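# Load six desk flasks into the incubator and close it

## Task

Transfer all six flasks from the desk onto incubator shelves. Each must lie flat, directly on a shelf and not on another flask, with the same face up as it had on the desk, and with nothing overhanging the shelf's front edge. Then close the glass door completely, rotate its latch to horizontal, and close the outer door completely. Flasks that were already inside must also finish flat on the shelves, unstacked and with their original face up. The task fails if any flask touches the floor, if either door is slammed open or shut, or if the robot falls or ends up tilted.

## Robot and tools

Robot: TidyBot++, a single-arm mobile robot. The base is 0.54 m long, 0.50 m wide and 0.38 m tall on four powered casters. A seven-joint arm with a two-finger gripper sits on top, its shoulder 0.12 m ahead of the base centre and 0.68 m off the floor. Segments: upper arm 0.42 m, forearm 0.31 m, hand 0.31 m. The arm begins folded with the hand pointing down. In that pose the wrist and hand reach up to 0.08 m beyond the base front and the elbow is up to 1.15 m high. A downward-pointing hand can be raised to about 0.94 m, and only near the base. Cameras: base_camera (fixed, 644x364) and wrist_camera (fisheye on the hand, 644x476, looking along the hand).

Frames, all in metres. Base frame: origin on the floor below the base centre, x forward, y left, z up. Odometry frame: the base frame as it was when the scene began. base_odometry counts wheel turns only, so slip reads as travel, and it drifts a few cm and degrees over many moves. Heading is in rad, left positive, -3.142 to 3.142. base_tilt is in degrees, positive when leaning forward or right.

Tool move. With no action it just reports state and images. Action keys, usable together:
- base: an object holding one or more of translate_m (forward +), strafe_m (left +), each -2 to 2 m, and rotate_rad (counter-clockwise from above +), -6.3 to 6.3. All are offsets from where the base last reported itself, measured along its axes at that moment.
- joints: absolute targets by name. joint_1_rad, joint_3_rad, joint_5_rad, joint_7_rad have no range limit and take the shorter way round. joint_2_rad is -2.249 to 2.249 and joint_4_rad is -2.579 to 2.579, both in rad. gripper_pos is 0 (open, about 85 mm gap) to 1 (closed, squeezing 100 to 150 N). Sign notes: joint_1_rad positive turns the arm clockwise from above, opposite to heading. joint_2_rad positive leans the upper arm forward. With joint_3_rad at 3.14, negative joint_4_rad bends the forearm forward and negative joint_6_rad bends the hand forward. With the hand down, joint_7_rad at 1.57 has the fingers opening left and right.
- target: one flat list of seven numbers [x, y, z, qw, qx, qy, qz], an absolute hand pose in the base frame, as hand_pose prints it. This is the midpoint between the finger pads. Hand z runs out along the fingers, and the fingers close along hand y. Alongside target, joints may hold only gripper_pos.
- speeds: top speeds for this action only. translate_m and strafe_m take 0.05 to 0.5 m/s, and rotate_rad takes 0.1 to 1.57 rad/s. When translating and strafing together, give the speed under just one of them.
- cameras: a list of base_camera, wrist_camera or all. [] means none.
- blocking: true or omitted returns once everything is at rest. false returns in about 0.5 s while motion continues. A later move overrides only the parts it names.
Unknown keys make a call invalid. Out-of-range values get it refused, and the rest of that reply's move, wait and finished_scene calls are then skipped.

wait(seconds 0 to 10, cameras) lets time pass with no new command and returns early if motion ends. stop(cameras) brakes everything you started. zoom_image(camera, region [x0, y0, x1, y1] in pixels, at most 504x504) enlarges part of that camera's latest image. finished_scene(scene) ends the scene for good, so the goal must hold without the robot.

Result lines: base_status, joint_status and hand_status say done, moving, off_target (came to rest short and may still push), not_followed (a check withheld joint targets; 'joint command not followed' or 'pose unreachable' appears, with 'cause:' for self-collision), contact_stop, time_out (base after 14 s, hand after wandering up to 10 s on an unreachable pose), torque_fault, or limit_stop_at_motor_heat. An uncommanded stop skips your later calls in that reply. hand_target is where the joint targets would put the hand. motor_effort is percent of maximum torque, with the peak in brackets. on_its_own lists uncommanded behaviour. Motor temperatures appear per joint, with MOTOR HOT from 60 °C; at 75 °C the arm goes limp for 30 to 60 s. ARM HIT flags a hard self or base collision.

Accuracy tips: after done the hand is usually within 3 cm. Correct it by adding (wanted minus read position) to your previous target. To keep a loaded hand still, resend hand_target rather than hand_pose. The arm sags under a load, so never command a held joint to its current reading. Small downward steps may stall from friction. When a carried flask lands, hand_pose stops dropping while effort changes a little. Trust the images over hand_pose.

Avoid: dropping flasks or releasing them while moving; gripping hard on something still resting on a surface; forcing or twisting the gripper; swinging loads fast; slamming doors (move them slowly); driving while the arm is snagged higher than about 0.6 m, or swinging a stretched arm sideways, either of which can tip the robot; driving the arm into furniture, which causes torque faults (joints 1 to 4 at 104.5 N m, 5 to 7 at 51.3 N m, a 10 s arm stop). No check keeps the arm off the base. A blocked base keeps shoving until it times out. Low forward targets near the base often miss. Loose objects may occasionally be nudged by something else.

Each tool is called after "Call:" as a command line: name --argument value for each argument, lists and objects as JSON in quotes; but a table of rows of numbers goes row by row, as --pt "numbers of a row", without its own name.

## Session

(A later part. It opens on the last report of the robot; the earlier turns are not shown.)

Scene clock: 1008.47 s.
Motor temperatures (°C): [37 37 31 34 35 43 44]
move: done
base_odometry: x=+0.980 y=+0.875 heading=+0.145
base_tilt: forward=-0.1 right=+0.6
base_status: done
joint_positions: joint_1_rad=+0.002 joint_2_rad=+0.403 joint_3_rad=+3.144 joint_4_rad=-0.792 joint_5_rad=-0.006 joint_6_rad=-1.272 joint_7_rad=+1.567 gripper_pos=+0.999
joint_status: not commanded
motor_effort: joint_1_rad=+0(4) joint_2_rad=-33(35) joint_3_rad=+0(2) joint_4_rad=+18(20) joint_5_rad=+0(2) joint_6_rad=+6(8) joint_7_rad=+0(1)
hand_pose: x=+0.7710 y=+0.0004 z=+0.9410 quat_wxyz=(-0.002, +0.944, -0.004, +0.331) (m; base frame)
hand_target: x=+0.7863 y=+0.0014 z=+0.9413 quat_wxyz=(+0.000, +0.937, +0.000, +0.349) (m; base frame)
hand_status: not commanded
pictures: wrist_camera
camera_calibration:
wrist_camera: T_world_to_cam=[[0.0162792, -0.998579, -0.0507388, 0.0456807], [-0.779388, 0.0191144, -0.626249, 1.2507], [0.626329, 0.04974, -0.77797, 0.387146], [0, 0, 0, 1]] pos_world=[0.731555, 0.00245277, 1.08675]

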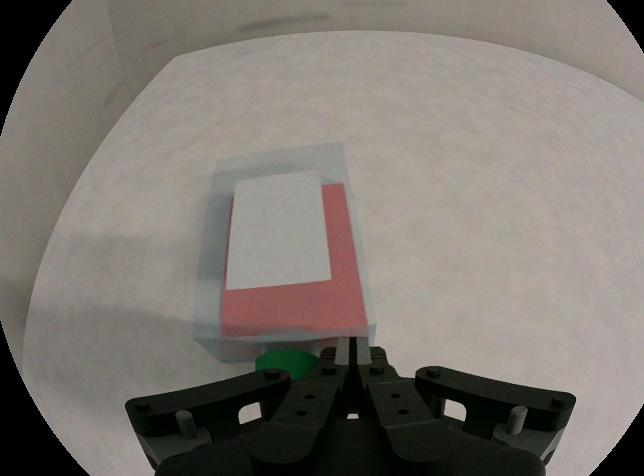

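Call:
move --joints '{"joint_4_rad": -0.6}' --cameras '[]'

Call:
move --base '{"translate_m": -0.05, "rotate_rad": 0.13, "strafe_m": -0.06}' --joints '{"joint_6_rad": -0.8, "gripper_pos": 0.45}' --cameras '[]'

Call:
move --joints '{"joint_2_rad": 0.142, "joint_4_rad": -1.18}'

Scene clock: 1012.17 s.
Motor temperatures (°C): [37 37 31 34 35 43 44]
move: done
base_odometry: x=+0.980 y=+0.875 heading=+0.145
base_tilt: forward=-0.2 right=+0.5
base_status: not commanded
joint_positions: joint_1_rad=+0.002 joint_2_rad=+0.401 joint_3_rad=+3.144 joint_4_rad=-0.618 joint_5_rad=-0.006 joint_6_rad=-1.272 joint_7_rad=+1.567 gripper_pos=+0.999
joint_status: all done
motor_effort: joint_1_rad=+1(1) joint_2_rad=-33(35) joint_3_rad=+0(0) joint_4_rad=+18(21) joint_5_rad=+1(1) joint_6_rad=+8(8) joint_7_rad=+1(1)
hand_pose: x=+0.7851 y=+0.0004 z=+1.0286 quat_wxyz=(-0.002, +0.911, -0.003, +0.413) (m; base frame)
hand_target: x=+0.8014 y=+0.0014 z=+1.0428 quat_wxyz=(+0.000, +0.898, +0.000, +0.441) (m; base frame)
hand_status: not commanded
pictures: none
No camera images: "cameras" was empty.

Scene clock: 1013.43 s.
Motor temperatures (°C): [37 37 31 34 35 43 44]
move: done
base_odometry: x=+0.939 y=+0.808 heading=+0.276
base_tilt: forward=-0.1 right=+0.6
base_status: done
joint_positions: joint_1_rad=+0.000 joint_2_rad=+0.398 joint_3_rad=+3.143 joint_4_rad=-0.615 joint_5_rad=-0.006 joint_6_rad=-0.860 joint_7_rad=+1.567 gripper_pos=+0.450
joint_status: all done
motor_effort: joint_1_rad=+1(5) joint_2_rad=-33(37) joint_3_rad=+0(2) joint_4_rad=+19(21) joint_5_rad=+0(2) joint_6_rad=+9(10) joint_7_rad=+1(1)
hand_pose: x=+0.8462 y=+0.0019 z=+1.1433 quat_wxyz=(-0.003, +0.805, -0.002, +0.593) (m; base frame)
hand_target: x=+0.8573 y=+0.0014 z=+1.1582 quat_wxyz=(+0.000, +0.788, +0.000, +0.616) (m; base frame)
hand_status: not commanded
pictures: none
No camera images: "cameras" was empty.

Scene clock: 1015.23 s.
Motor temperatures (°C): [37 37 31 34 35 43 44]
move: done
base_odometry: x=+0.939 y=+0.808 heading=+0.276
base_tilt: forward=-0.2 right=+0.6
base_status: not commanded
joint_positions: joint_1_rad=+0.000 joint_2_rad=+0.147 joint_3_rad=+3.143 joint_4_rad=-1.169 joint_5_rad=-0.006 joint_6_rad=-0.860 joint_7_rad=+1.567 gripper_pos=+0.450
joint_status: all done
motor_effort: joint_1_rad=+1(1) joint_2_rad=-26(35) joint_3_rad=+0(1) joint_4_rad=+19(23) joint_5_rad=+0(2) joint_6_rad=+9(10) joint_7_rad=+0(1)
hand_pose: x=+0.7409 y=+0.0017 z=+1.0007 quat_wxyz=(-0.003, +0.885, -0.003, +0.465) (m; base frame)
hand_target: x=+0.7484 y=+0.0014 z=+1.0127 quat_wxyz=(+0.000, +0.873, +0.000, +0.488) (m; base frame)
hand_status: not commanded
pictures: base_camera, wrist_camera
camera_calibration:
wrist_camera: T_world_to_cam=[[0.0309213, -0.998541, -0.0442689, 0.0332794], [-0.565878, 0.0190196, -0.82427, 1.30456], [0.823909, 0.0505383, -0.564464, 0.0924118], [0, 0, 0, 1]] pos_world=[0.661052, 0.00374829, 1.12894]

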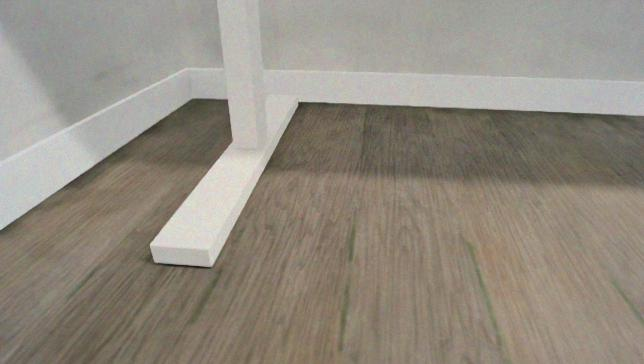

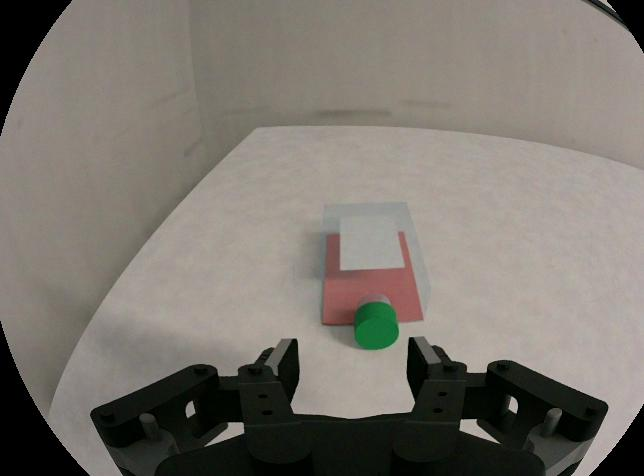

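Call:
move --base '{"translate_m": 0.035, "strafe_m": -0.019}' --joints '{"joint_4_rad": -1.27, "gripper_pos": 0.5}' --cameras '["wrist_camera"]'

Scene clock: 1018.07 s.
Motor temperatures (°C): [37 37 31 33 35 43 44]
move: done
base_odometry: x=+0.978 y=+0.799 heading=+0.276
base_tilt: forward=-0.1 right=+0.6
base_status: done
joint_positions: joint_1_rad=+0.000 joint_2_rad=+0.141 joint_3_rad=+3.143 joint_4_rad=-1.265 joint_5_rad=-0.006 joint_6_rad=-0.859 joint_7_rad=+1.567 gripper_pos=+0.500
joint_status: all done
motor_effort: joint_1_rad=+1(3) joint_2_rad=-26(30) joint_3_rad=+0(2) joint_4_rad=+21(23) joint_5_rad=+1(1) joint_6_rad=+8(9) joint_7_rad=+0(1)
hand_pose: x=+0.7274 y=+0.0017 z=+0.9511 quat_wxyz=(-0.003, +0.905, -0.003, +0.425) (m; base frame)
hand_target: x=+0.7384 y=+0.0014 z=+0.9619 quat_wxyz=(+0.000, +0.894, +0.000, +0.448) (m; base frame)
hand_status: not commanded
pictures: wrist_camera
camera_calibration:
wrist_camera: T_world_to_cam=[[0.0268472, -0.998534, -0.0470003, 0.0369805], [-0.637397, 0.01912, -0.770299, 1.25674], [0.770068, 0.0506382, -0.635949, 0.182667], [0, 0, 0, 1]] pos_world=[0.659383, 0.00364755, 1.08597]

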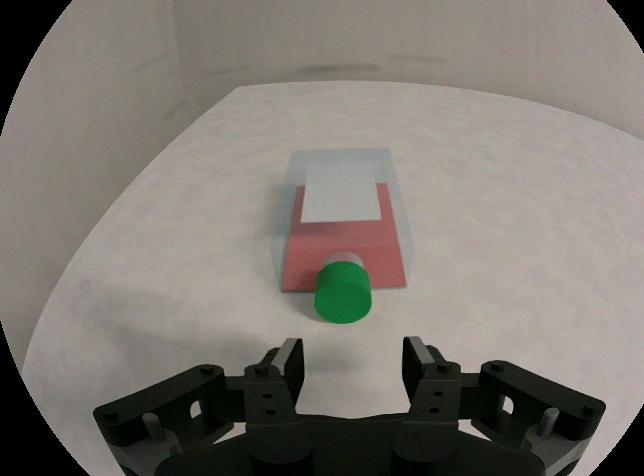

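Call:
move --joints '{"joint_4_rad": -1.295}' --cameras '[]'

Call:
move --base '{"translate_m": 0.069}' --speeds '{"translate_m": 0.1}' --cameras '["wrist_camera"]'

Scene clock: 1019.60 s.
Motor temperatures (°C): [37 37 31 33 35 43 44]
move: done
base_odometry: x=+0.978 y=+0.799 heading=+0.276
base_tilt: forward=-0.1 right=+0.6
base_status: not commanded
joint_positions: joint_1_rad=+0.000 joint_2_rad=+0.140 joint_3_rad=+3.143 joint_4_rad=-1.288 joint_5_rad=-0.006 joint_6_rad=-0.859 joint_7_rad=+1.567 gripper_pos=+0.500
joint_status: all done
motor_effort: joint_1_rad=+0(1) joint_2_rad=-26(27) joint_3_rad=+0(0) joint_4_rad=+21(22) joint_5_rad=+1(1) joint_6_rad=+8(8) joint_7_rad=+0(1)
hand_pose: x=+0.7238 y=+0.0017 z=+0.9384 quat_wxyz=(-0.003, +0.910, -0.003, +0.414) (m; base frame)
hand_target: x=+0.7348 y=+0.0014 z=+0.9479 quat_wxyz=(+0.000, +0.899, +0.000, +0.437) (m; base frame)
hand_status: not commanded
pictures: none
No camera images: "cameras" was empty.

Scene clock: 1020.87 s.
Motor temperatures (°C): [37 37 31 33 35 43 44]
move: done
base_odometry: x=+1.045 y=+0.818 heading=+0.276
base_tilt: forward=-0.2 right=+0.6
base_status: done
joint_positions: joint_1_rad=+0.000 joint_2_rad=+0.137 joint_3_rad=+3.143 joint_4_rad=-1.288 joint_5_rad=-0.006 joint_6_rad=-0.858 joint_7_rad=+1.567 gripper_pos=+0.500
joint_status: not commanded
motor_effort: joint_1_rad=+1(1) joint_2_rad=-26(28) joint_3_rad=+0(1) joint_4_rad=+21(22) joint_5_rad=+1(1) joint_6_rad=+8(8) joint_7_rad=+0(1)
hand_pose: x=+0.7231 y=+0.0017 z=+0.9403 quat_wxyz=(-0.003, +0.909, -0.003, +0.416) (m; base frame)
hand_target: x=+0.7348 y=+0.0014 z=+0.9479 quat_wxyz=(+0.000, +0.899, +0.000, +0.437) (m; base frame)
hand_status: not commanded
pictures: wrist_camera
camera_calibration:
wrist_camera: T_world_to_cam=[[0.0258536, -0.998532, -0.047596, 0.0378727], [-0.652426, 0.0192199, -0.757609, 1.24454], [0.757411, 0.0506398, -0.650971, 0.202409], [0, 0, 0, 1]] pos_world=[0.657682, 0.00364737, 1.07644]

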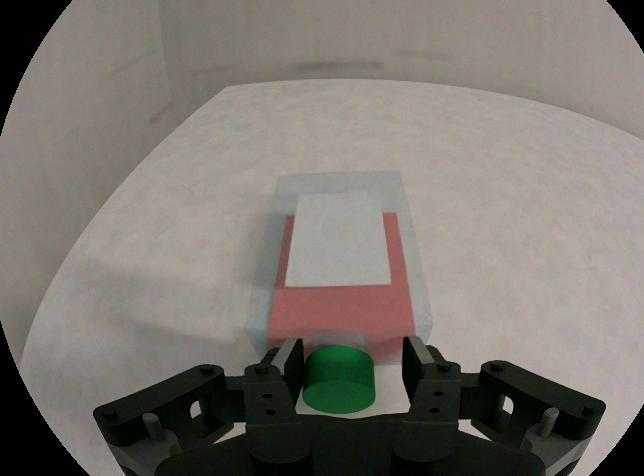

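Call:
move --base '{"strafe_m": 0.005}' --joints '{"joint_4_rad": -1.297}' --cameras '["wrist_camera"]'

Call:
move --joints '{"gripper_pos": 0.64}' --cameras '[]'

Call:
move --joints '{"gripper_pos": 0.76}' --cameras '["wrist_camera"]'

Scene clock: 1022.03 s.
Motor temperatures (°C): [37 37 31 33 35 43 44]
move: done
base_odometry: x=+1.043 y=+0.822 heading=+0.275
base_tilt: forward=-0.1 right=+0.5
base_status: done
joint_positions: joint_1_rad=+0.000 joint_2_rad=+0.137 joint_3_rad=+3.143 joint_4_rad=-1.289 joint_5_rad=-0.006 joint_6_rad=-0.858 joint_7_rad=+1.567 gripper_pos=+0.500
joint_status: all done
motor_effort: joint_1_rad=+1(5) joint_2_rad=-26(28) joint_3_rad=+1(4) joint_4_rad=+20(21) joint_5_rad=+0(2) joint_6_rad=+8(8) joint_7_rad=+0(1)
hand_pose: x=+0.7230 y=+0.0019 z=+0.9402 quat_wxyz=(-0.003, +0.910, -0.003, +0.416) (m; base frame)
hand_target: x=+0.7345 y=+0.0014 z=+0.9468 quat_wxyz=(+0.000, +0.900, +0.000, +0.436) (m; base frame)
hand_status: not commanded
pictures: wrist_camera
camera_calibration:
wrist_camera: T_world_to_cam=[[0.0262043, -0.998521, -0.0476441, 0.0378921], [-0.652534, 0.0190204, -0.757521, 1.24451], [0.757307, 0.0509396, -0.65107, 0.202573], [0, 0, 0, 1]] pos_world=[0.657682, 0.00384596, 1.07644]

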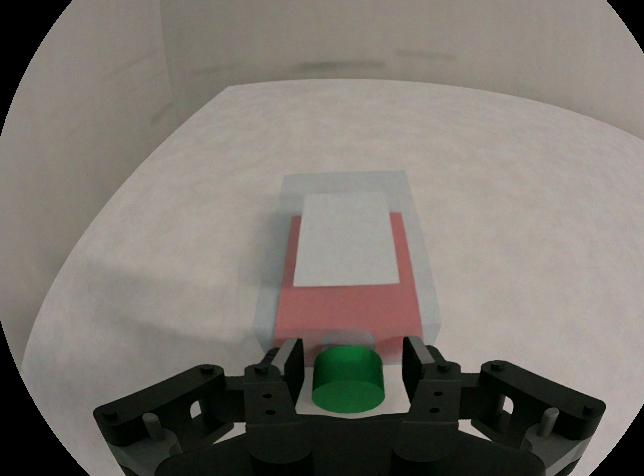

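Scene clock: 1022.60 s.
Motor temperatures (°C): [37 37 31 33 35 43 44]
move: done
base_odometry: x=+1.043 y=+0.822 heading=+0.275
base_tilt: forward=-0.1 right=+0.6
base_status: not commanded
joint_positions: joint_1_rad=+0.000 joint_2_rad=+0.137 joint_3_rad=+3.143 joint_4_rad=-1.289 joint_5_rad=-0.006 joint_6_rad=-0.858 joint_7_rad=+1.567 gripper_pos=+0.640
joint_status: all done
motor_effort: joint_1_rad=+1(1) joint_2_rad=-26(26) joint_3_rad=+0(1) joint_4_rad=+21(21) joint_5_rad=+1(2) joint_6_rad=+7(9) joint_7_rad=+0(1)
hand_pose: x=+0.7230 y=+0.0019 z=+0.9402 quat_wxyz=(-0.003, +0.910, -0.003, +0.416) (m; base frame)
hand_target: x=+0.7345 y=+0.0014 z=+0.9468 quat_wxyz=(+0.000, +0.900, +0.000, +0.436) (m; base frame)
hand_status: not commanded
pictures: none
No camera images: "cameras" was empty.

Scene clock: 1023.13 s.
Motor temperatures (°C): [37 37 31 33 35 43 44]
move: off_target
base_odometry: x=+1.043 y=+0.822 heading=+0.275
base_tilt: forward=-0.1 right=+0.6
base_status: not commanded
joint_positions: joint_1_rad=+0.000 joint_2_rad=+0.137 joint_3_rad=+3.143 joint_4_rad=-1.289 joint_5_rad=-0.006 joint_6_rad=-0.857 joint_7_rad=+1.567 gripper_pos=+0.693
joint_status: gripper_pos off_target (ended at +0.693, target +0.760)
motor_effort: joint_1_rad=+0(1) joint_2_rad=-25(26) joint_3_rad=+0(1) joint_4_rad=+21(22) joint_5_rad=+1(1) joint_6_rad=+7(9) joint_7_rad=+0(1)
hand_pose: x=+0.7231 y=+0.0019 z=+0.9408 quat_wxyz=(-0.003, +0.909, -0.003, +0.416) (m; base frame)
hand_target: x=+0.7345 y=+0.0014 z=+0.9468 quat_wxyz=(+0.000, +0.900, +0.000, +0.436) (m; base frame)
hand_status: not commanded
pictures: wrist_camera
camera_calibration:
wrist_camera: T_world_to_cam=[[0.0262885, -0.998521, -0.0475966, 0.0378098], [-0.651241, 0.0190163, -0.758632, 1.24502], [0.758415, 0.0509402, -0.649778, 0.200869], [0, 0, 0, 1]] pos_world=[0.657473, 0.00384596, 1.07683]

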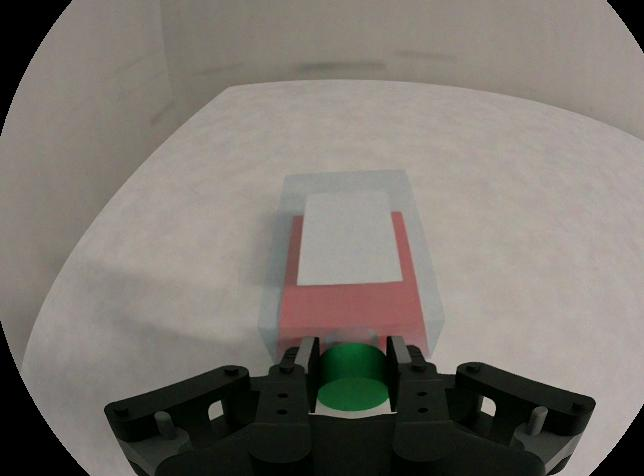

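Call:
move --joints '{"joint_4_rad": -1.22}' --cameras '[]'

Call:
move --joints '{"gripper_pos": 0.88}' --cameras '[]'

Call:
move --joints '{"joint_2_rad": 0.09, "joint_4_rad": -1.0, "joint_6_rad": -1.12}' --cameras '["wrist_camera"]'

Scene clock: 1026.37 s.
Motor temperatures (°C): [37 37 31 33 35 43 44]
move: done
base_odometry: x=+1.043 y=+0.822 heading=+0.275
base_tilt: forward=-0.2 right=+0.5
base_status: not commanded
joint_positions: joint_1_rad=+0.000 joint_2_rad=+0.138 joint_3_rad=+3.143 joint_4_rad=-1.242 joint_5_rad=-0.006 joint_6_rad=-0.857 joint_7_rad=+1.567 gripper_pos=+0.693
joint_status: all done
motor_effort: joint_1_rad=+0(1) joint_2_rad=-26(28) joint_3_rad=+0(1) joint_4_rad=+22(23) joint_5_rad=+1(1) joint_6_rad=+9(10) joint_7_rad=+1(1)
hand_pose: x=+0.7302 y=+0.0019 z=+0.9663 quat_wxyz=(-0.003, +0.899, -0.003, +0.437) (m; base frame)
hand_target: x=+0.7445 y=+0.0014 z=+0.9900 quat_wxyz=(+0.000, +0.882, +0.000, +0.470) (m; base frame)
hand_status: not commanded
pictures: none
No camera images: "cameras" was empty.

Scene clock: 1026.90 s.
Motor temperatures (°C): [37 37 31 33 35 43 44]
move: off_target
base_odometry: x=+1.043 y=+0.822 heading=+0.275
base_tilt: forward=-0.1 right=+0.6
base_status: not commanded
joint_positions: joint_1_rad=+0.000 joint_2_rad=+0.138 joint_3_rad=+3.143 joint_4_rad=-1.242 joint_5_rad=-0.006 joint_6_rad=-0.857 joint_7_rad=+1.567 gripper_pos=+0.693
joint_status: gripper_pos off_target (ended at +0.693, target +0.880)
motor_effort: joint_1_rad=+0(1) joint_2_rad=-27(27) joint_3_rad=+0(0) joint_4_rad=+22(23) joint_5_rad=+1(1) joint_6_rad=+8(9) joint_7_rad=+0(1)
hand_pose: x=+0.7302 y=+0.0019 z=+0.9663 quat_wxyz=(-0.003, +0.899, -0.003, +0.437) (m; base frame)
hand_target: x=+0.7445 y=+0.0014 z=+0.9900 quat_wxyz=(+0.000, +0.882, +0.000, +0.470) (m; base frame)
hand_status: not commanded
pictures: none
No camera images: "cameras" was empty.

Scene clock: 1028.43 s.
Motor temperatures (°C): [37 37 31 33 35 43 44]
move: done
base_odometry: x=+1.043 y=+0.822 heading=+0.275
base_tilt: forward=-0.1 right=+0.6
base_status: not commanded
joint_positions: joint_1_rad=+0.000 joint_2_rad=+0.087 joint_3_rad=+3.143 joint_4_rad=-1.022 joint_5_rad=-0.006 joint_6_rad=-1.052 joint_7_rad=+1.567 gripper_pos=+0.693
joint_status: all done
motor_effort: joint_1_rad=+1(1) joint_2_rad=-23(29) joint_3_rad=+1(1) joint_4_rad=+20(23) joint_5_rad=+1(1) joint_6_rad=+9(10) joint_7_rad=+0(1)
hand_pose: x=+0.6957 y=+0.0022 z=+1.0677 quat_wxyz=(-0.003, +0.882, -0.002, +0.471) (m; base frame)
hand_target: x=+0.6854 y=+0.0013 z=+1.0606 quat_wxyz=(+0.000, +0.893, +0.000, +0.449) (m; base frame)
hand_status: not commanded
pictures: wrist_camera
camera_calibration:
wrist_camera: T_world_to_cam=[[0.0329088, -0.998508, -0.0435638, 0.0358756], [-0.554584, 0.0180183, -0.831933, 1.33453], [0.831477, 0.0515377, -0.553164, 0.150026], [0, 0, 0, 1]] pos_world=[0.614185, 0.00404414, 1.19479]

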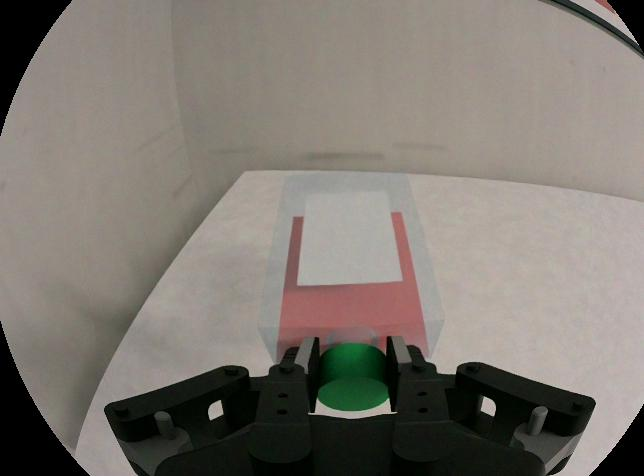

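Call:
move --base '{"translate_m": -1.173, "strafe_m": -1.284, "rotate_rad": -1.688}' --speeds '{"translate_m": 0.45, "rotate_rad": 0.5}'

Scene clock: 1035.30 s.
Motor temperatures (°C): [37 37 31 33 35 43 44]
move: done
base_odometry: x=+0.264 y=-0.732 heading=-1.413
base_tilt: forward=-0.2 right=+0.6
base_status: done
joint_positions: joint_1_rad=-0.001 joint_2_rad=+0.092 joint_3_rad=+3.142 joint_4_rad=-1.022 joint_5_rad=-0.006 joint_6_rad=-1.054 joint_7_rad=+1.567 gripper_pos=+0.693
joint_status: not commanded
motor_effort: joint_1_rad=+1(5) joint_2_rad=-24(27) joint_3_rad=+0(4) joint_4_rad=+20(21) joint_5_rad=+1(3) joint_6_rad=+9(10) joint_7_rad=+0(1)
hand_pose: x=+0.6972 y=+0.0036 z=+1.0646 quat_wxyz=(-0.004, +0.884, -0.001, +0.468) (m; base frame)
hand_target: x=+0.6854 y=+0.0013 z=+1.0606 quat_wxyz=(+0.000, +0.893, +0.000, +0.449) (m; base frame)
hand_status: not commanded
pictures: base_camera, wrist_camera
camera_calibration:
wrist_camera: T_world_to_cam=[[0.0351777, -0.998415, -0.0439298, 0.0359152], [-0.559952, 0.0167182, -0.828356, 1.33265], [0.827778, 0.0537383, -0.558477, 0.155296], [0, 0, 0, 1]] pos_world=[0.616407, 0.00523349, 1.19222]

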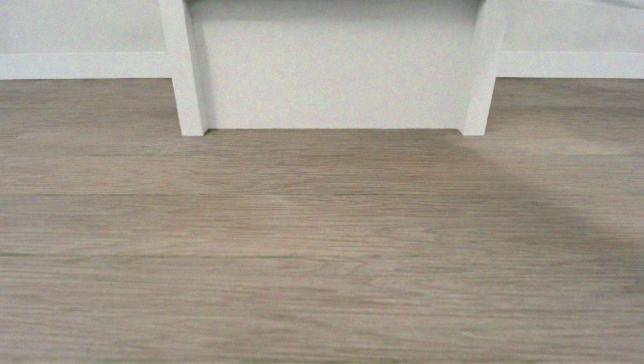

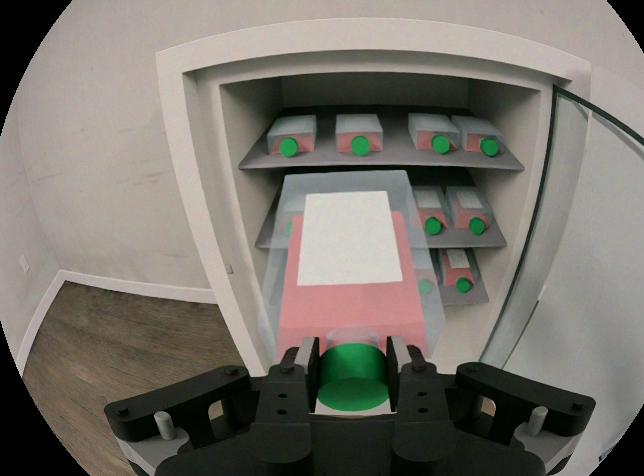

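Call:
zoom_image --camera "base_camera" --region '[150, 100, 230, 150]'

Call:
zoom_image --camera "base_camera" --region '[440, 100, 520, 150]'

Scaled by 6.300.

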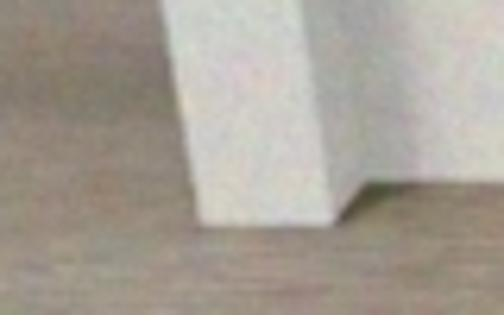

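Scaled by 6.300.

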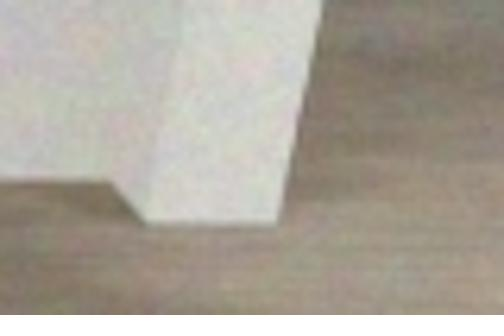

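Call:
move --base '{"strafe_m": -0.018, "rotate_rad": -0.0067, "translate_m": 0.15}' --speeds '{"translate_m": 0.2}' --joints '{"joint_2_rad": 0.41, "joint_4_rad": -1.848, "joint_6_rad": 0.025}'

Scene clock: 1040.27 s.
Motor temperatures (°C): [37 37 31 33 35 43 44]
move: done
base_odometry: x=+0.269 y=-0.884 heading=-1.420
base_tilt: forward=-0.1 right=+0.6
base_status: done
joint_positions: joint_1_rad=-0.001 joint_2_rad=+0.392 joint_3_rad=+3.142 joint_4_rad=-1.840 joint_5_rad=-0.006 joint_6_rad=-0.045 joint_7_rad=+1.567 gripper_pos=+0.693
joint_status: all done
motor_effort: joint_1_rad=+0(3) joint_2_rad=-32(37) joint_3_rad=+0(3) joint_4_rad=+18(23) joint_5_rad=+1(2) joint_6_rad=+8(10) joint_7_rad=+0(1)
hand_pose: x=+0.7648 y=+0.0022 z=+0.6758 quat_wxyz=(-0.002, +0.908, -0.004, +0.419) (m; base frame)
hand_target: x=+0.7752 y=+0.0014 z=+0.6769 quat_wxyz=(+0.000, +0.899, +0.000, +0.439) (m; base frame)
hand_status: not commanded
pictures: base_camera, wrist_camera
camera_calibration:
wrist_camera: T_world_to_cam=[[0.0249241, -0.99861, -0.0464414, 0.0247251], [-0.646745, 0.0193172, -0.762462, 1.0703], [0.762299, 0.0490394, -0.645364, -0.00899082], [0, 0, 0, 1]] pos_world=[0.698448, 0.0044565, 0.811409]

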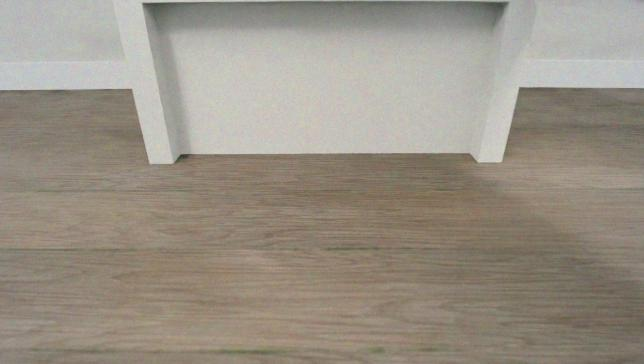

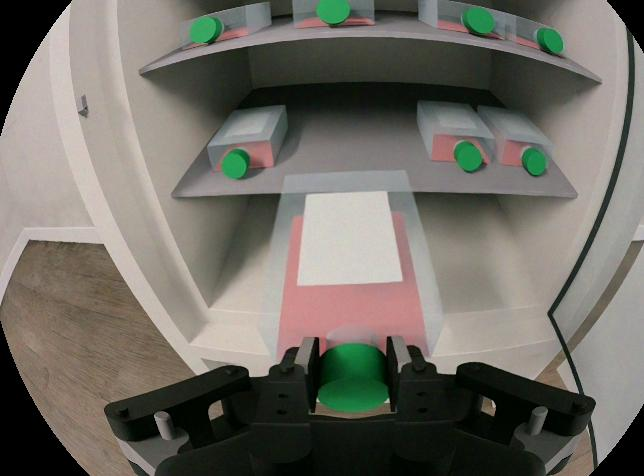

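Call:
move --base '{"translate_m": 0.14}' --speeds '{"translate_m": 0.12}'

Scene clock: 1043.00 s.
Motor temperatures (°C): [37 37 31 33 35 43 44]
move: done
base_odometry: x=+0.290 y=-1.022 heading=-1.420
base_tilt: forward=-0.1 right=+0.5
base_status: done
joint_positions: joint_1_rad=-0.001 joint_2_rad=+0.400 joint_3_rad=+3.142 joint_4_rad=-1.845 joint_5_rad=-0.006 joint_6_rad=-0.040 joint_7_rad=+1.567 gripper_pos=+0.693
joint_status: not commanded
motor_effort: joint_1_rad=+0(1) joint_2_rad=-32(34) joint_3_rad=+0(1) joint_4_rad=+18(19) joint_5_rad=+1(1) joint_6_rad=+9(9) joint_7_rad=+1(1)
hand_pose: x=+0.7638 y=+0.0022 z=+0.6696 quat_wxyz=(-0.002, +0.909, -0.004, +0.416) (m; base frame)
hand_target: x=+0.7752 y=+0.0014 z=+0.6769 quat_wxyz=(+0.000, +0.899, +0.000, +0.439) (m; base frame)
hand_status: not commanded
pictures: base_camera, wrist_camera
camera_calibration:
wrist_camera: T_world_to_cam=[[0.024509, -0.998615, -0.0465552, 0.0248474], [-0.652353, 0.0193116, -0.757669, 1.06613], [0.757519, 0.0489402, -0.650976, -0.00475561], [0, 0, 0, 1]] pos_world=[0.698486, 0.00445709, 0.805834]

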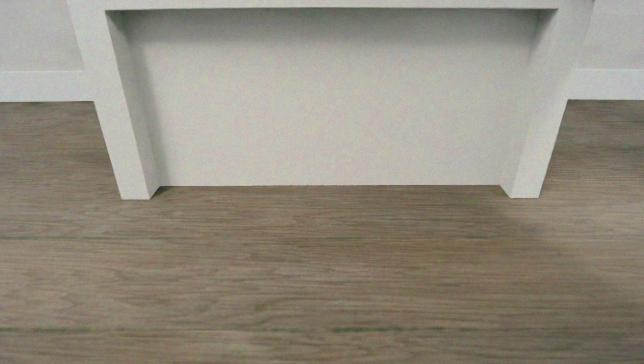

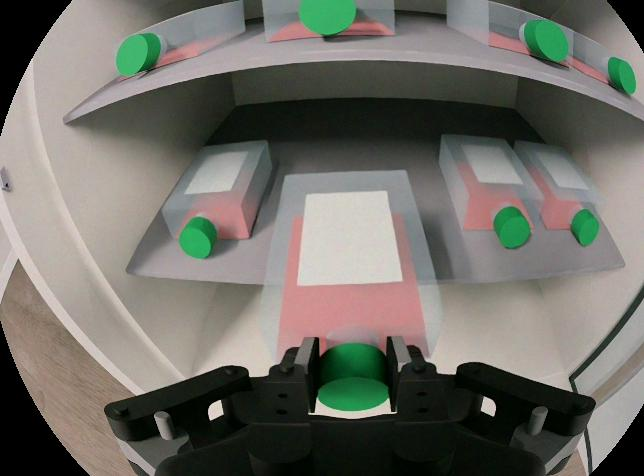

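Call:
move --base '{"translate_m": 0.137}' --speeds '{"translate_m": 0.1}'

Scene clock: 1045.40 s.
Motor temperatures (°C): [37 37 31 33 35 43 44]
move: done
base_odometry: x=+0.311 y=-1.158 heading=-1.420
base_tilt: forward=-0.1 right=+0.6
base_status: done
joint_positions: joint_1_rad=-0.001 joint_2_rad=+0.402 joint_3_rad=+3.142 joint_4_rad=-1.846 joint_5_rad=-0.006 joint_6_rad=-0.038 joint_7_rad=+1.567 gripper_pos=+0.693
joint_status: not commanded
motor_effort: joint_1_rad=+1(2) joint_2_rad=-32(34) joint_3_rad=+0(1) joint_4_rad=+18(19) joint_5_rad=+1(1) joint_6_rad=+8(10) joint_7_rad=+1(1)
hand_pose: x=+0.7634 y=+0.0022 z=+0.6676 quat_wxyz=(-0.002, +0.910, -0.004, +0.415) (m; base frame)
hand_target: x=+0.7752 y=+0.0014 z=+0.6769 quat_wxyz=(+0.000, +0.899, +0.000, +0.439) (m; base frame)
hand_status: not commanded
pictures: base_camera, wrist_camera
camera_calibration:
wrist_camera: T_world_to_cam=[[0.0243828, -0.998615, -0.0466228, 0.024904], [-0.654341, 0.0193167, -0.755953, 1.06465], [0.755806, 0.0489395, -0.652964, -0.00312724], [0, 0, 0, 1]] pos_world=[0.698399, 0.00445708, 0.803942]

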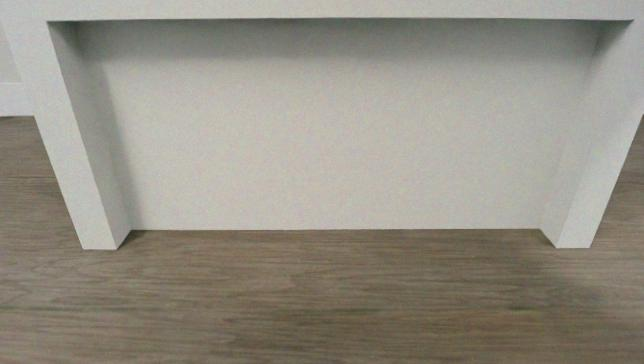

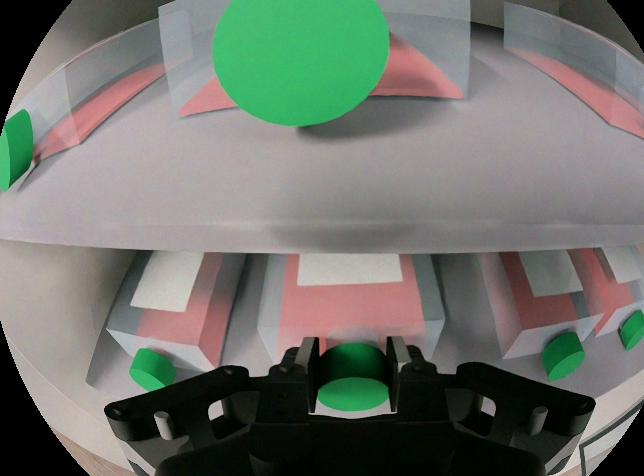

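Call:
move --joints '{"joint_2_rad": 0.432, "joint_4_rad": -1.866, "joint_6_rad": 0.066}' --cameras '[]'

Call:
move --joints '{"joint_2_rad": 0.452, "joint_4_rad": -1.882, "joint_6_rad": 0.102}' --cameras '["wrist_camera"]'

Scene clock: 1047.87 s.
Motor temperatures (°C): [37 37 31 33 35 43 44]
move: done
base_odometry: x=+0.311 y=-1.158 heading=-1.420
base_tilt: forward=-0.1 right=+0.6
base_status: not commanded
joint_positions: joint_1_rad=-0.001 joint_2_rad=+0.418 joint_3_rad=+3.142 joint_4_rad=-1.860 joint_5_rad=-0.006 joint_6_rad=+0.006 joint_7_rad=+1.567 gripper_pos=+0.693
joint_status: all done
motor_effort: joint_1_rad=+1(1) joint_2_rad=-32(34) joint_3_rad=+0(0) joint_4_rad=+18(19) joint_5_rad=+1(1) joint_6_rad=+9(9) joint_7_rad=+0(1)
hand_pose: x=+0.7664 y=+0.0022 z=+0.6607 quat_wxyz=(-0.002, +0.907, -0.004, +0.421) (m; base frame)
hand_target: x=+0.7757 y=+0.0014 z=+0.6638 quat_wxyz=(+0.000, +0.898, +0.000, +0.439) (m; base frame)
hand_status: not commanded
pictures: none
No camera images: "cameras" was empty.

Scene clock: 1048.57 s.
Motor temperatures (°C): [37 37 31 33 35 43 44]
move: done
base_odometry: x=+0.311 y=-1.158 heading=-1.420
base_tilt: forward=-0.1 right=+0.5
base_status: not commanded
joint_positions: joint_1_rad=-0.001 joint_2_rad=+0.438 joint_3_rad=+3.142 joint_4_rad=-1.875 joint_5_rad=-0.006 joint_6_rad=+0.042 joint_7_rad=+1.567 gripper_pos=+0.693
joint_status: all done
motor_effort: joint_1_rad=+1(1) joint_2_rad=-33(34) joint_3_rad=+0(0) joint_4_rad=+17(18) joint_5_rad=+1(1) joint_6_rad=+9(9) joint_7_rad=+1(1)
hand_pose: x=+0.7670 y=+0.0021 z=+0.6496 quat_wxyz=(-0.002, +0.907, -0.004, +0.421) (m; base frame)
hand_target: x=+0.7756 y=+0.0014 z=+0.6519 quat_wxyz=(+0.000, +0.898, +0.000, +0.439) (m; base frame)
hand_status: not commanded
pictures: wrist_camera
camera_calibration:
wrist_camera: T_world_to_cam=[[0.0247144, -0.998632, -0.046069, 0.0232142], [-0.642832, 0.0194172, -0.765761, 1.05089], [0.765608, 0.04854, -0.641473, -0.0325923], [0, 0, 0, 1]] pos_world=[0.699924, 0.00435923, 0.784891]

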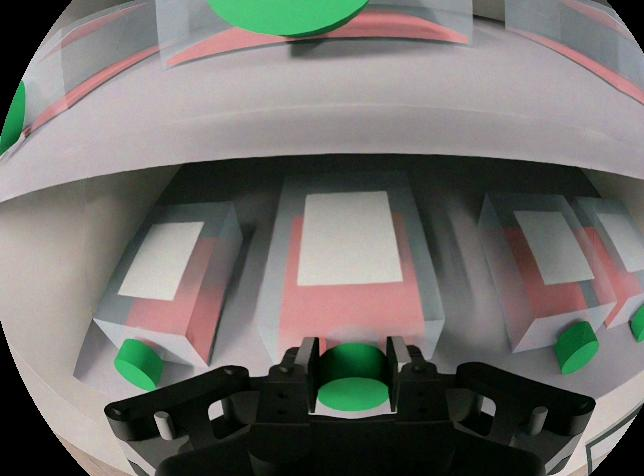

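Call:
move --joints '{"joint_2_rad": 0.465, "joint_4_rad": -1.892, "joint_6_rad": 0.124}' --cameras '[]'

Call:
move --joints '{"joint_2_rad": 0.472, "joint_4_rad": -1.898, "joint_6_rad": 0.136}' --cameras '[]'

Call:
move --joints '{"joint_2_rad": 0.479, "joint_4_rad": -1.903, "joint_6_rad": 0.146}' --cameras '["wrist_camera"]'

Scene clock: 1050.00 s.
Motor temperatures (°C): [37 37 31 33 35 43 44]
move: done
base_odometry: x=+0.311 y=-1.158 heading=-1.420
base_tilt: forward=-0.1 right=+0.6
base_status: not commanded
joint_positions: joint_1_rad=-0.001 joint_2_rad=+0.449 joint_3_rad=+3.142 joint_4_rad=-1.885 joint_5_rad=-0.006 joint_6_rad=+0.064 joint_7_rad=+1.567 gripper_pos=+0.693
joint_status: all done
motor_effort: joint_1_rad=+1(1) joint_2_rad=-33(34) joint_3_rad=+0(0) joint_4_rad=+17(18) joint_5_rad=+1(1) joint_6_rad=+8(9) joint_7_rad=+0(1)
hand_pose: x=+0.7671 y=+0.0021 z=+0.6432 quat_wxyz=(-0.002, +0.907, -0.004, +0.422) (m; base frame)
hand_target: x=+0.7753 y=+0.0014 z=+0.6441 quat_wxyz=(+0.000, +0.899, +0.000, +0.439) (m; base frame)
hand_status: not commanded
pictures: none
No camera images: "cameras" was empty.

Scene clock: 1050.53 s.
Motor temperatures (°C): [37 37 31 33 35 43 44]
move: done
base_odometry: x=+0.311 y=-1.158 heading=-1.420
base_tilt: forward=-0.2 right=+0.6
base_status: not commanded
joint_positions: joint_1_rad=-0.001 joint_2_rad=+0.455 joint_3_rad=+3.142 joint_4_rad=-1.890 joint_5_rad=-0.006 joint_6_rad=+0.074 joint_7_rad=+1.567 gripper_pos=+0.693
joint_status: all done
motor_effort: joint_1_rad=+1(1) joint_2_rad=-33(34) joint_3_rad=+0(0) joint_4_rad=+17(18) joint_5_rad=+0(1) joint_6_rad=+9(9) joint_7_rad=+1(1)
hand_pose: x=+0.7666 y=+0.0020 z=+0.6393 quat_wxyz=(-0.002, +0.907, -0.004, +0.422) (m; base frame)
hand_target: x=+0.7748 y=+0.0014 z=+0.6396 quat_wxyz=(+0.000, +0.899, +0.000, +0.438) (m; base frame)
hand_status: not commanded
pictures: none
No camera images: "cameras" was empty.

Scene clock: 1051.07 s.
Motor temperatures (°C): [37 37 31 33 35 43 44]
move: done
base_odometry: x=+0.311 y=-1.158 heading=-1.420
base_tilt: forward=-0.2 right=+0.6
base_status: not commanded
joint_positions: joint_1_rad=-0.001 joint_2_rad=+0.461 joint_3_rad=+3.142 joint_4_rad=-1.895 joint_5_rad=-0.006 joint_6_rad=+0.083 joint_7_rad=+1.567 gripper_pos=+0.693
joint_status: all done
motor_effort: joint_1_rad=+1(1) joint_2_rad=-33(34) joint_3_rad=+0(0) joint_4_rad=+17(17) joint_5_rad=+1(1) joint_6_rad=+9(9) joint_7_rad=+1(1)
hand_pose: x=+0.7663 y=+0.0020 z=+0.6353 quat_wxyz=(-0.002, +0.907, -0.004, +0.421) (m; base frame)
hand_target: x=+0.7743 y=+0.0014 z=+0.6351 quat_wxyz=(+0.000, +0.899, +0.000, +0.437) (m; base frame)
hand_status: not commanded
pictures: wrist_camera
camera_calibration:
wrist_camera: T_world_to_cam=[[0.0245674, -0.998644, -0.0458935, 0.0225413], [-0.643808, 0.0193154, -0.764943, 1.03975], [0.764792, 0.0483392, -0.642461, -0.0399889], [0, 0, 0, 1]] pos_world=[0.699431, 0.00436057, 0.770695]

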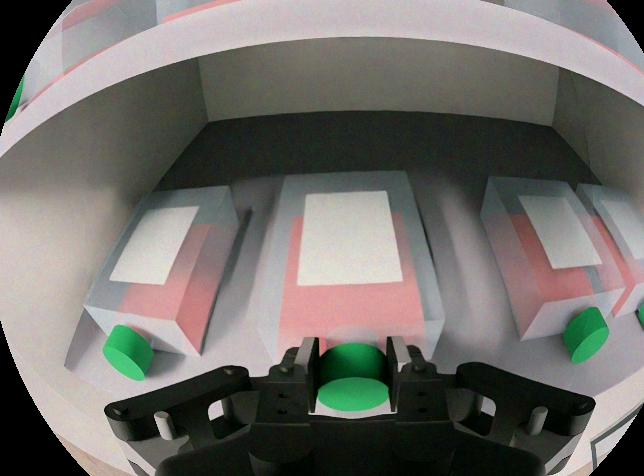

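Call:
move --joints '{"joint_2_rad": 0.485, "joint_4_rad": -1.908, "joint_6_rad": 0.148}' --cameras '[]'

Call:
move --joints '{"joint_2_rad": 0.492, "joint_4_rad": -1.913, "joint_6_rad": 0.15}' --cameras '[]'

Call:
move --joints '{"joint_2_rad": 0.499, "joint_4_rad": -1.918, "joint_6_rad": 0.152}' --cameras '["wrist_camera"]'

Scene clock: 1052.47 s.
Motor temperatures (°C): [37 37 31 33 35 43 44]
move: done
base_odometry: x=+0.311 y=-1.158 heading=-1.420
base_tilt: forward=-0.1 right=+0.6
base_status: not commanded
joint_positions: joint_1_rad=-0.001 joint_2_rad=+0.467 joint_3_rad=+3.142 joint_4_rad=-1.900 joint_5_rad=-0.006 joint_6_rad=+0.084 joint_7_rad=+1.567 gripper_pos=+0.693
joint_status: all done
motor_effort: joint_1_rad=+1(1) joint_2_rad=-33(34) joint_3_rad=+0(0) joint_4_rad=+16(17) joint_5_rad=+1(1) joint_6_rad=+8(10) joint_7_rad=+1(1)
hand_pose: x=+0.7642 y=+0.0020 z=+0.6295 quat_wxyz=(-0.002, +0.909, -0.004, +0.416) (m; base frame)
hand_target: x=+0.7723 y=+0.0014 z=+0.6294 quat_wxyz=(+0.000, +0.901, +0.000, +0.433) (m; base frame)
hand_status: not commanded
pictures: none
No camera images: "cameras" was empty.

Scene clock: 1052.97 s.
Motor temperatures (°C): [37 37 31 33 35 43 44]
move: done
base_odometry: x=+0.311 y=-1.158 heading=-1.420
base_tilt: forward=-0.1 right=+0.6
base_status: not commanded
joint_positions: joint_1_rad=-0.001 joint_2_rad=+0.470 joint_3_rad=+3.142 joint_4_rad=-1.902 joint_5_rad=-0.006 joint_6_rad=+0.088 joint_7_rad=+1.567 gripper_pos=+0.693
joint_status: all done
motor_effort: joint_1_rad=+0(1) joint_2_rad=-32(34) joint_3_rad=+0(0) joint_4_rad=+16(17) joint_5_rad=+1(1) joint_6_rad=+8(8) joint_7_rad=+1(1)
hand_pose: x=+0.7639 y=+0.0020 z=+0.6276 quat_wxyz=(-0.002, +0.909, -0.004, +0.416) (m; base frame)
hand_target: x=+0.7702 y=+0.0014 z=+0.6231 quat_wxyz=(+0.000, +0.903, +0.000, +0.429) (m; base frame)
hand_status: not commanded
pictures: none
No camera images: "cameras" was empty.

Scene clock: 1053.47 s.
Motor temperatures (°C): [37 37 31 33 35 43 44]
move: done
base_odometry: x=+0.311 y=-1.158 heading=-1.420
base_tilt: forward=-0.1 right=+0.6
base_status: not commanded
joint_positions: joint_1_rad=-0.001 joint_2_rad=+0.471 joint_3_rad=+3.142 joint_4_rad=-1.904 joint_5_rad=-0.006 joint_6_rad=+0.093 joint_7_rad=+1.567 gripper_pos=+0.693
joint_status: all done
motor_effort: joint_1_rad=+0(1) joint_2_rad=-31(32) joint_3_rad=+0(1) joint_4_rad=+15(17) joint_5_rad=+1(1) joint_6_rad=+8(8) joint_7_rad=+0(1)
hand_pose: x=+0.7641 y=+0.0020 z=+0.6275 quat_wxyz=(-0.002, +0.909, -0.004, +0.417) (m; base frame)
hand_target: x=+0.7680 y=+0.0014 z=+0.6167 quat_wxyz=(+0.000, +0.905, +0.000, +0.424) (m; base frame)
hand_status: not commanded
pictures: wrist_camera
camera_calibration:
wrist_camera: T_world_to_cam=[[0.0241032, -0.998649, -0.0460375, 0.0225685], [-0.650243, 0.0193178, -0.75948, 1.03384], [0.759344, 0.0482415, -0.648899, -0.0351264], [0, 0, 0, 1]] pos_world=[0.698373, 0.00426113, 0.763423]

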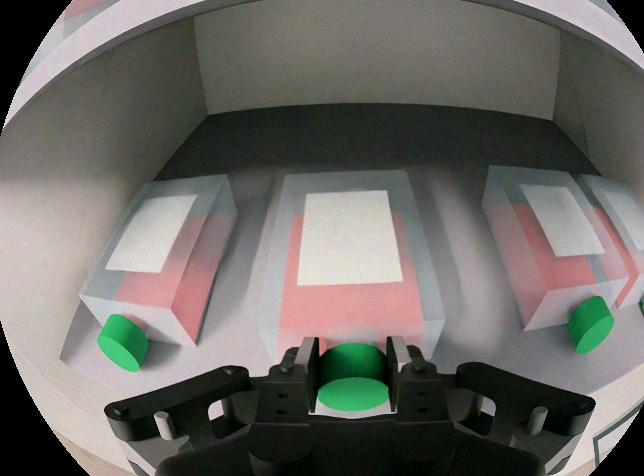

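Call:
move --joints '{"joint_2_rad": 0.487, "joint_4_rad": -1.911, "joint_6_rad": 0.152}' --cameras '[]'

Call:
move --joints '{"gripper_pos": 0.5}' --cameras '["wrist_camera"]'

Call:
move --base '{"translate_m": -0.12}' --speeds '{"translate_m": 0.12}' --cameras '["wrist_camera"]'

Scene clock: 1054.57 s.
Motor temperatures (°C): [37 37 31 33 35 43 44]
move: done
base_odometry: x=+0.311 y=-1.158 heading=-1.420
base_tilt: forward=-0.2 right=+0.6
base_status: not commanded
joint_positions: joint_1_rad=-0.001 joint_2_rad=+0.471 joint_3_rad=+3.142 joint_4_rad=-1.904 joint_5_rad=-0.006 joint_6_rad=+0.093 joint_7_rad=+1.567 gripper_pos=+0.693
joint_status: all done
motor_effort: joint_1_rad=+1(1) joint_2_rad=-31(33) joint_3_rad=+0(0) joint_4_rad=+16(16) joint_5_rad=+1(1) joint_6_rad=+7(8) joint_7_rad=+1(1)
hand_pose: x=+0.7641 y=+0.0020 z=+0.6276 quat_wxyz=(-0.002, +0.909, -0.004, +0.417) (m; base frame)
hand_target: x=+0.7717 y=+0.0014 z=+0.6277 quat_wxyz=(+0.000, +0.901, +0.000, +0.433) (m; base frame)
hand_status: not commanded
pictures: none
No camera images: "cameras" was empty.

Scene clock: 1055.30 s.
Motor temperatures (°C): [37 37 31 33 35 43 44]
move: done
base_odometry: x=+0.311 y=-1.158 heading=-1.420
base_tilt: forward=-0.1 right=+0.6
base_status: not commanded
joint_positions: joint_1_rad=-0.001 joint_2_rad=+0.471 joint_3_rad=+3.142 joint_4_rad=-1.904 joint_5_rad=-0.006 joint_6_rad=+0.093 joint_7_rad=+1.567 gripper_pos=+0.500
joint_status: all done
motor_effort: joint_1_rad=+1(1) joint_2_rad=-33(33) joint_3_rad=+0(0) joint_4_rad=+15(16) joint_5_rad=+0(2) joint_6_rad=+8(8) joint_7_rad=+0(1)
hand_pose: x=+0.7641 y=+0.0020 z=+0.6275 quat_wxyz=(-0.002, +0.909, -0.004, +0.417) (m; base frame)
hand_target: x=+0.7717 y=+0.0014 z=+0.6277 quat_wxyz=(+0.000, +0.901, +0.000, +0.433) (m; base frame)
hand_status: not commanded
pictures: wrist_camera
camera_calibration:
wrist_camera: T_world_to_cam=[[0.0241096, -0.998649, -0.0460337, 0.0225635], [-0.650136, 0.0193175, -0.759572, 1.03376], [0.759435, 0.0482411, -0.648792, -0.035196], [0, 0, 0, 1]] pos_world=[0.698273, 0.00426113, 0.763423]

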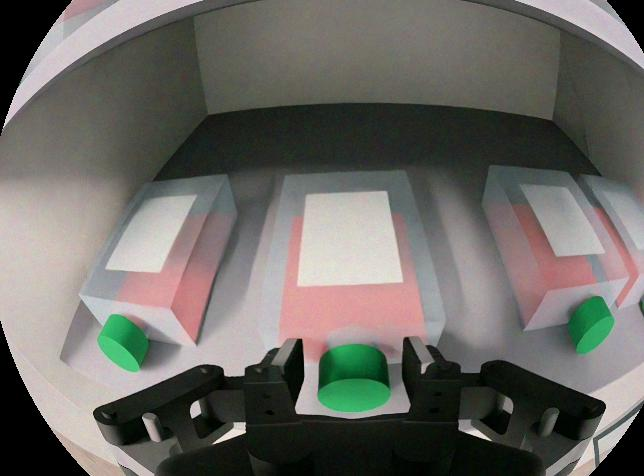

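Scene clock: 1056.90 s.
Motor temperatures (°C): [37 37 31 33 35 43 44]
move: done
base_odometry: x=+0.292 y=-1.039 heading=-1.420
base_tilt: forward=-0.2 right=+0.6
base_status: done
joint_positions: joint_1_rad=-0.001 joint_2_rad=+0.473 joint_3_rad=+3.142 joint_4_rad=-1.905 joint_5_rad=-0.006 joint_6_rad=+0.094 joint_7_rad=+1.567 gripper_pos=+0.500
joint_status: not commanded
motor_effort: joint_1_rad=+1(2) joint_2_rad=-32(34) joint_3_rad=+0(1) joint_4_rad=+16(17) joint_5_rad=+1(1) joint_6_rad=+7(9) joint_7_rad=+0(1)
hand_pose: x=+0.7634 y=+0.0020 z=+0.6257 quat_wxyz=(-0.002, +0.909, -0.004, +0.416) (m; base frame)
hand_target: x=+0.7717 y=+0.0014 z=+0.6277 quat_wxyz=(+0.000, +0.901, +0.000, +0.433) (m; base frame)
hand_status: not commanded
pictures: wrist_camera
camera_calibration:
wrist_camera: T_world_to_cam=[[0.0239821, -0.998649, -0.0461001, 0.0226343], [-0.652236, 0.0193174, -0.75777, 1.03253], [0.757637, 0.0482411, -0.650891, -0.0332316], [0, 0, 0, 1]] pos_world=[0.698087, 0.00426113, 0.761832]

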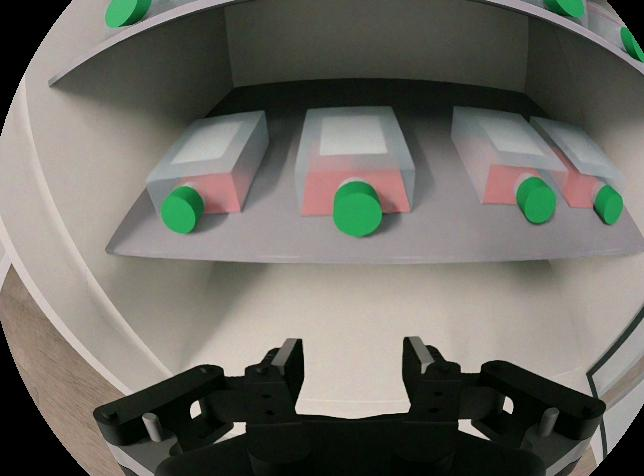

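Call:
move --base '{"translate_m": -0.62}' --speeds '{"translate_m": 0.4}' --cameras '[]'

Call:
move --base '{"strafe_m": -0.465}' --speeds '{"strafe_m": 0.3}' --joints '{"joint_2_rad": 0.164, "joint_4_rad": -2.09, "joint_6_rad": 0.74, "gripper_pos": 1.0}'

Scene clock: 1070.63 s.
Motor temperatures (°C): [37 38 31 33 35 43 43]
move: done
base_odometry: x=+0.199 y=-0.426 heading=-1.420
base_tilt: forward=-0.2 right=+0.6
base_status: done
joint_positions: joint_1_rad=-0.001 joint_2_rad=+0.474 joint_3_rad=+3.142 joint_4_rad=-1.906 joint_5_rad=-0.006 joint_6_rad=+0.095 joint_7_rad=+1.567 gripper_pos=+0.500
joint_status: not commanded
motor_effort: joint_1_rad=+1(1) joint_2_rad=-32(34) joint_3_rad=+0(1) joint_4_rad=+16(17) joint_5_rad=+1(2) joint_6_rad=+8(9) joint_7_rad=+0(1)
hand_pose: x=+0.7631 y=+0.0020 z=+0.6248 quat_wxyz=(-0.002, +0.910, -0.004, +0.415) (m; base frame)
hand_target: x=+0.7717 y=+0.0014 z=+0.6277 quat_wxyz=(+0.000, +0.901, +0.000, +0.433) (m; base frame)
hand_status: not commanded
pictures: none
No camera images: "cameras" was empty.

Scene clock: 1073.17 s.
Motor temperatures (°C): [37 38 31 33 35 43 43]
move: done
base_odometry: x=-0.261 y=-0.496 heading=-1.420
base_tilt: forward=-0.1 right=+0.6
base_status: done
joint_positions: joint_1_rad=-0.002 joint_2_rad=+0.156 joint_3_rad=+3.142 joint_4_rad=-2.078 joint_5_rad=-0.006 joint_6_rad=+0.677 joint_7_rad=+1.567 gripper_pos=+0.999
joint_status: all done
motor_effort: joint_1_rad=+1(4) joint_2_rad=-24(35) joint_3_rad=+0(2) joint_4_rad=+18(19) joint_5_rad=+0(2) joint_6_rad=+10(10) joint_7_rad=+1(1)
hand_pose: x=+0.7433 y=+0.0013 z=+0.9082 quat_wxyz=(-0.002, +0.702, -0.004, +0.712) (m; base frame)
hand_target: x=+0.7423 y=+0.0014 z=+0.9162 quat_wxyz=(+0.000, +0.687, +0.000, +0.727) (m; base frame)
hand_status: not commanded
pictures: base_camera, wrist_camera
camera_calibration:
wrist_camera: T_world_to_cam=[[0.0462523, -0.998763, -0.0182519, -0.00632606], [0.0161506, 0.0190168, -0.999689, 0.956327], [0.998799, 0.0459432, 0.0170102, -0.619884], [0, 0, 0, 1]] pos_world=[0.603987, 0.00397495, 0.966458]

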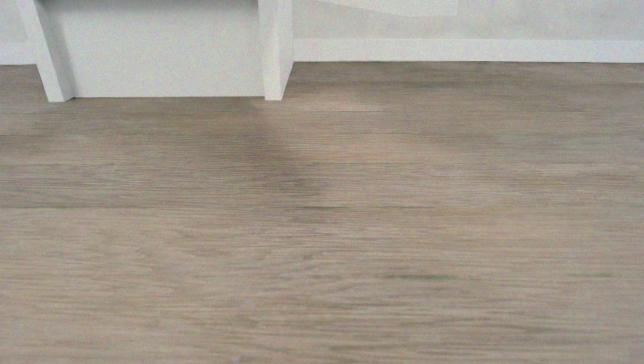

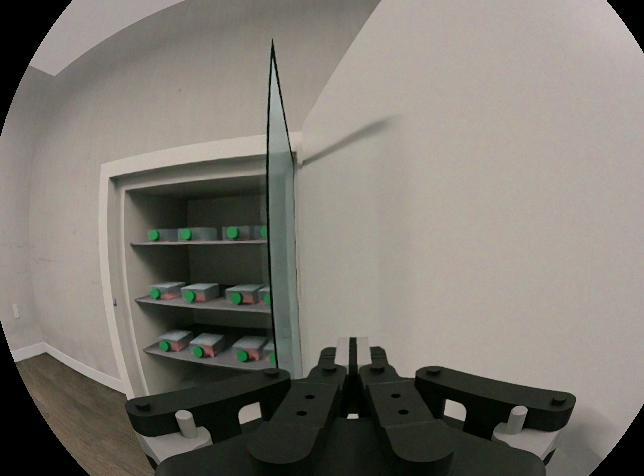

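Call:
zoom_image --camera "wrist_camera" --region '[220, 260, 340, 390]'

Call:
zoom_image --camera "base_camera" --region '[20, 60, 320, 130]'

Scaled by 3.877.

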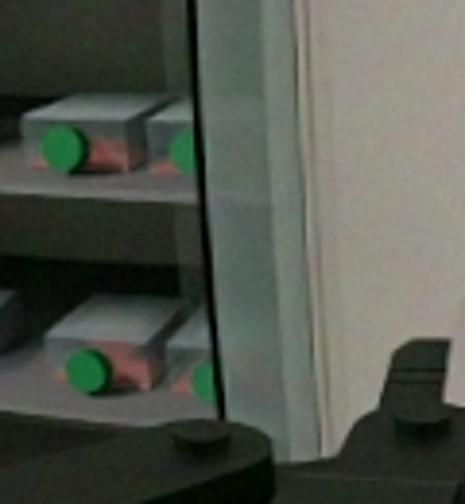

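Scaled by 1.680.

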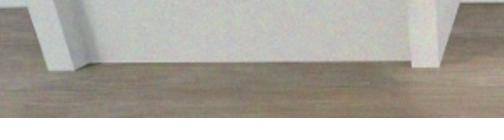

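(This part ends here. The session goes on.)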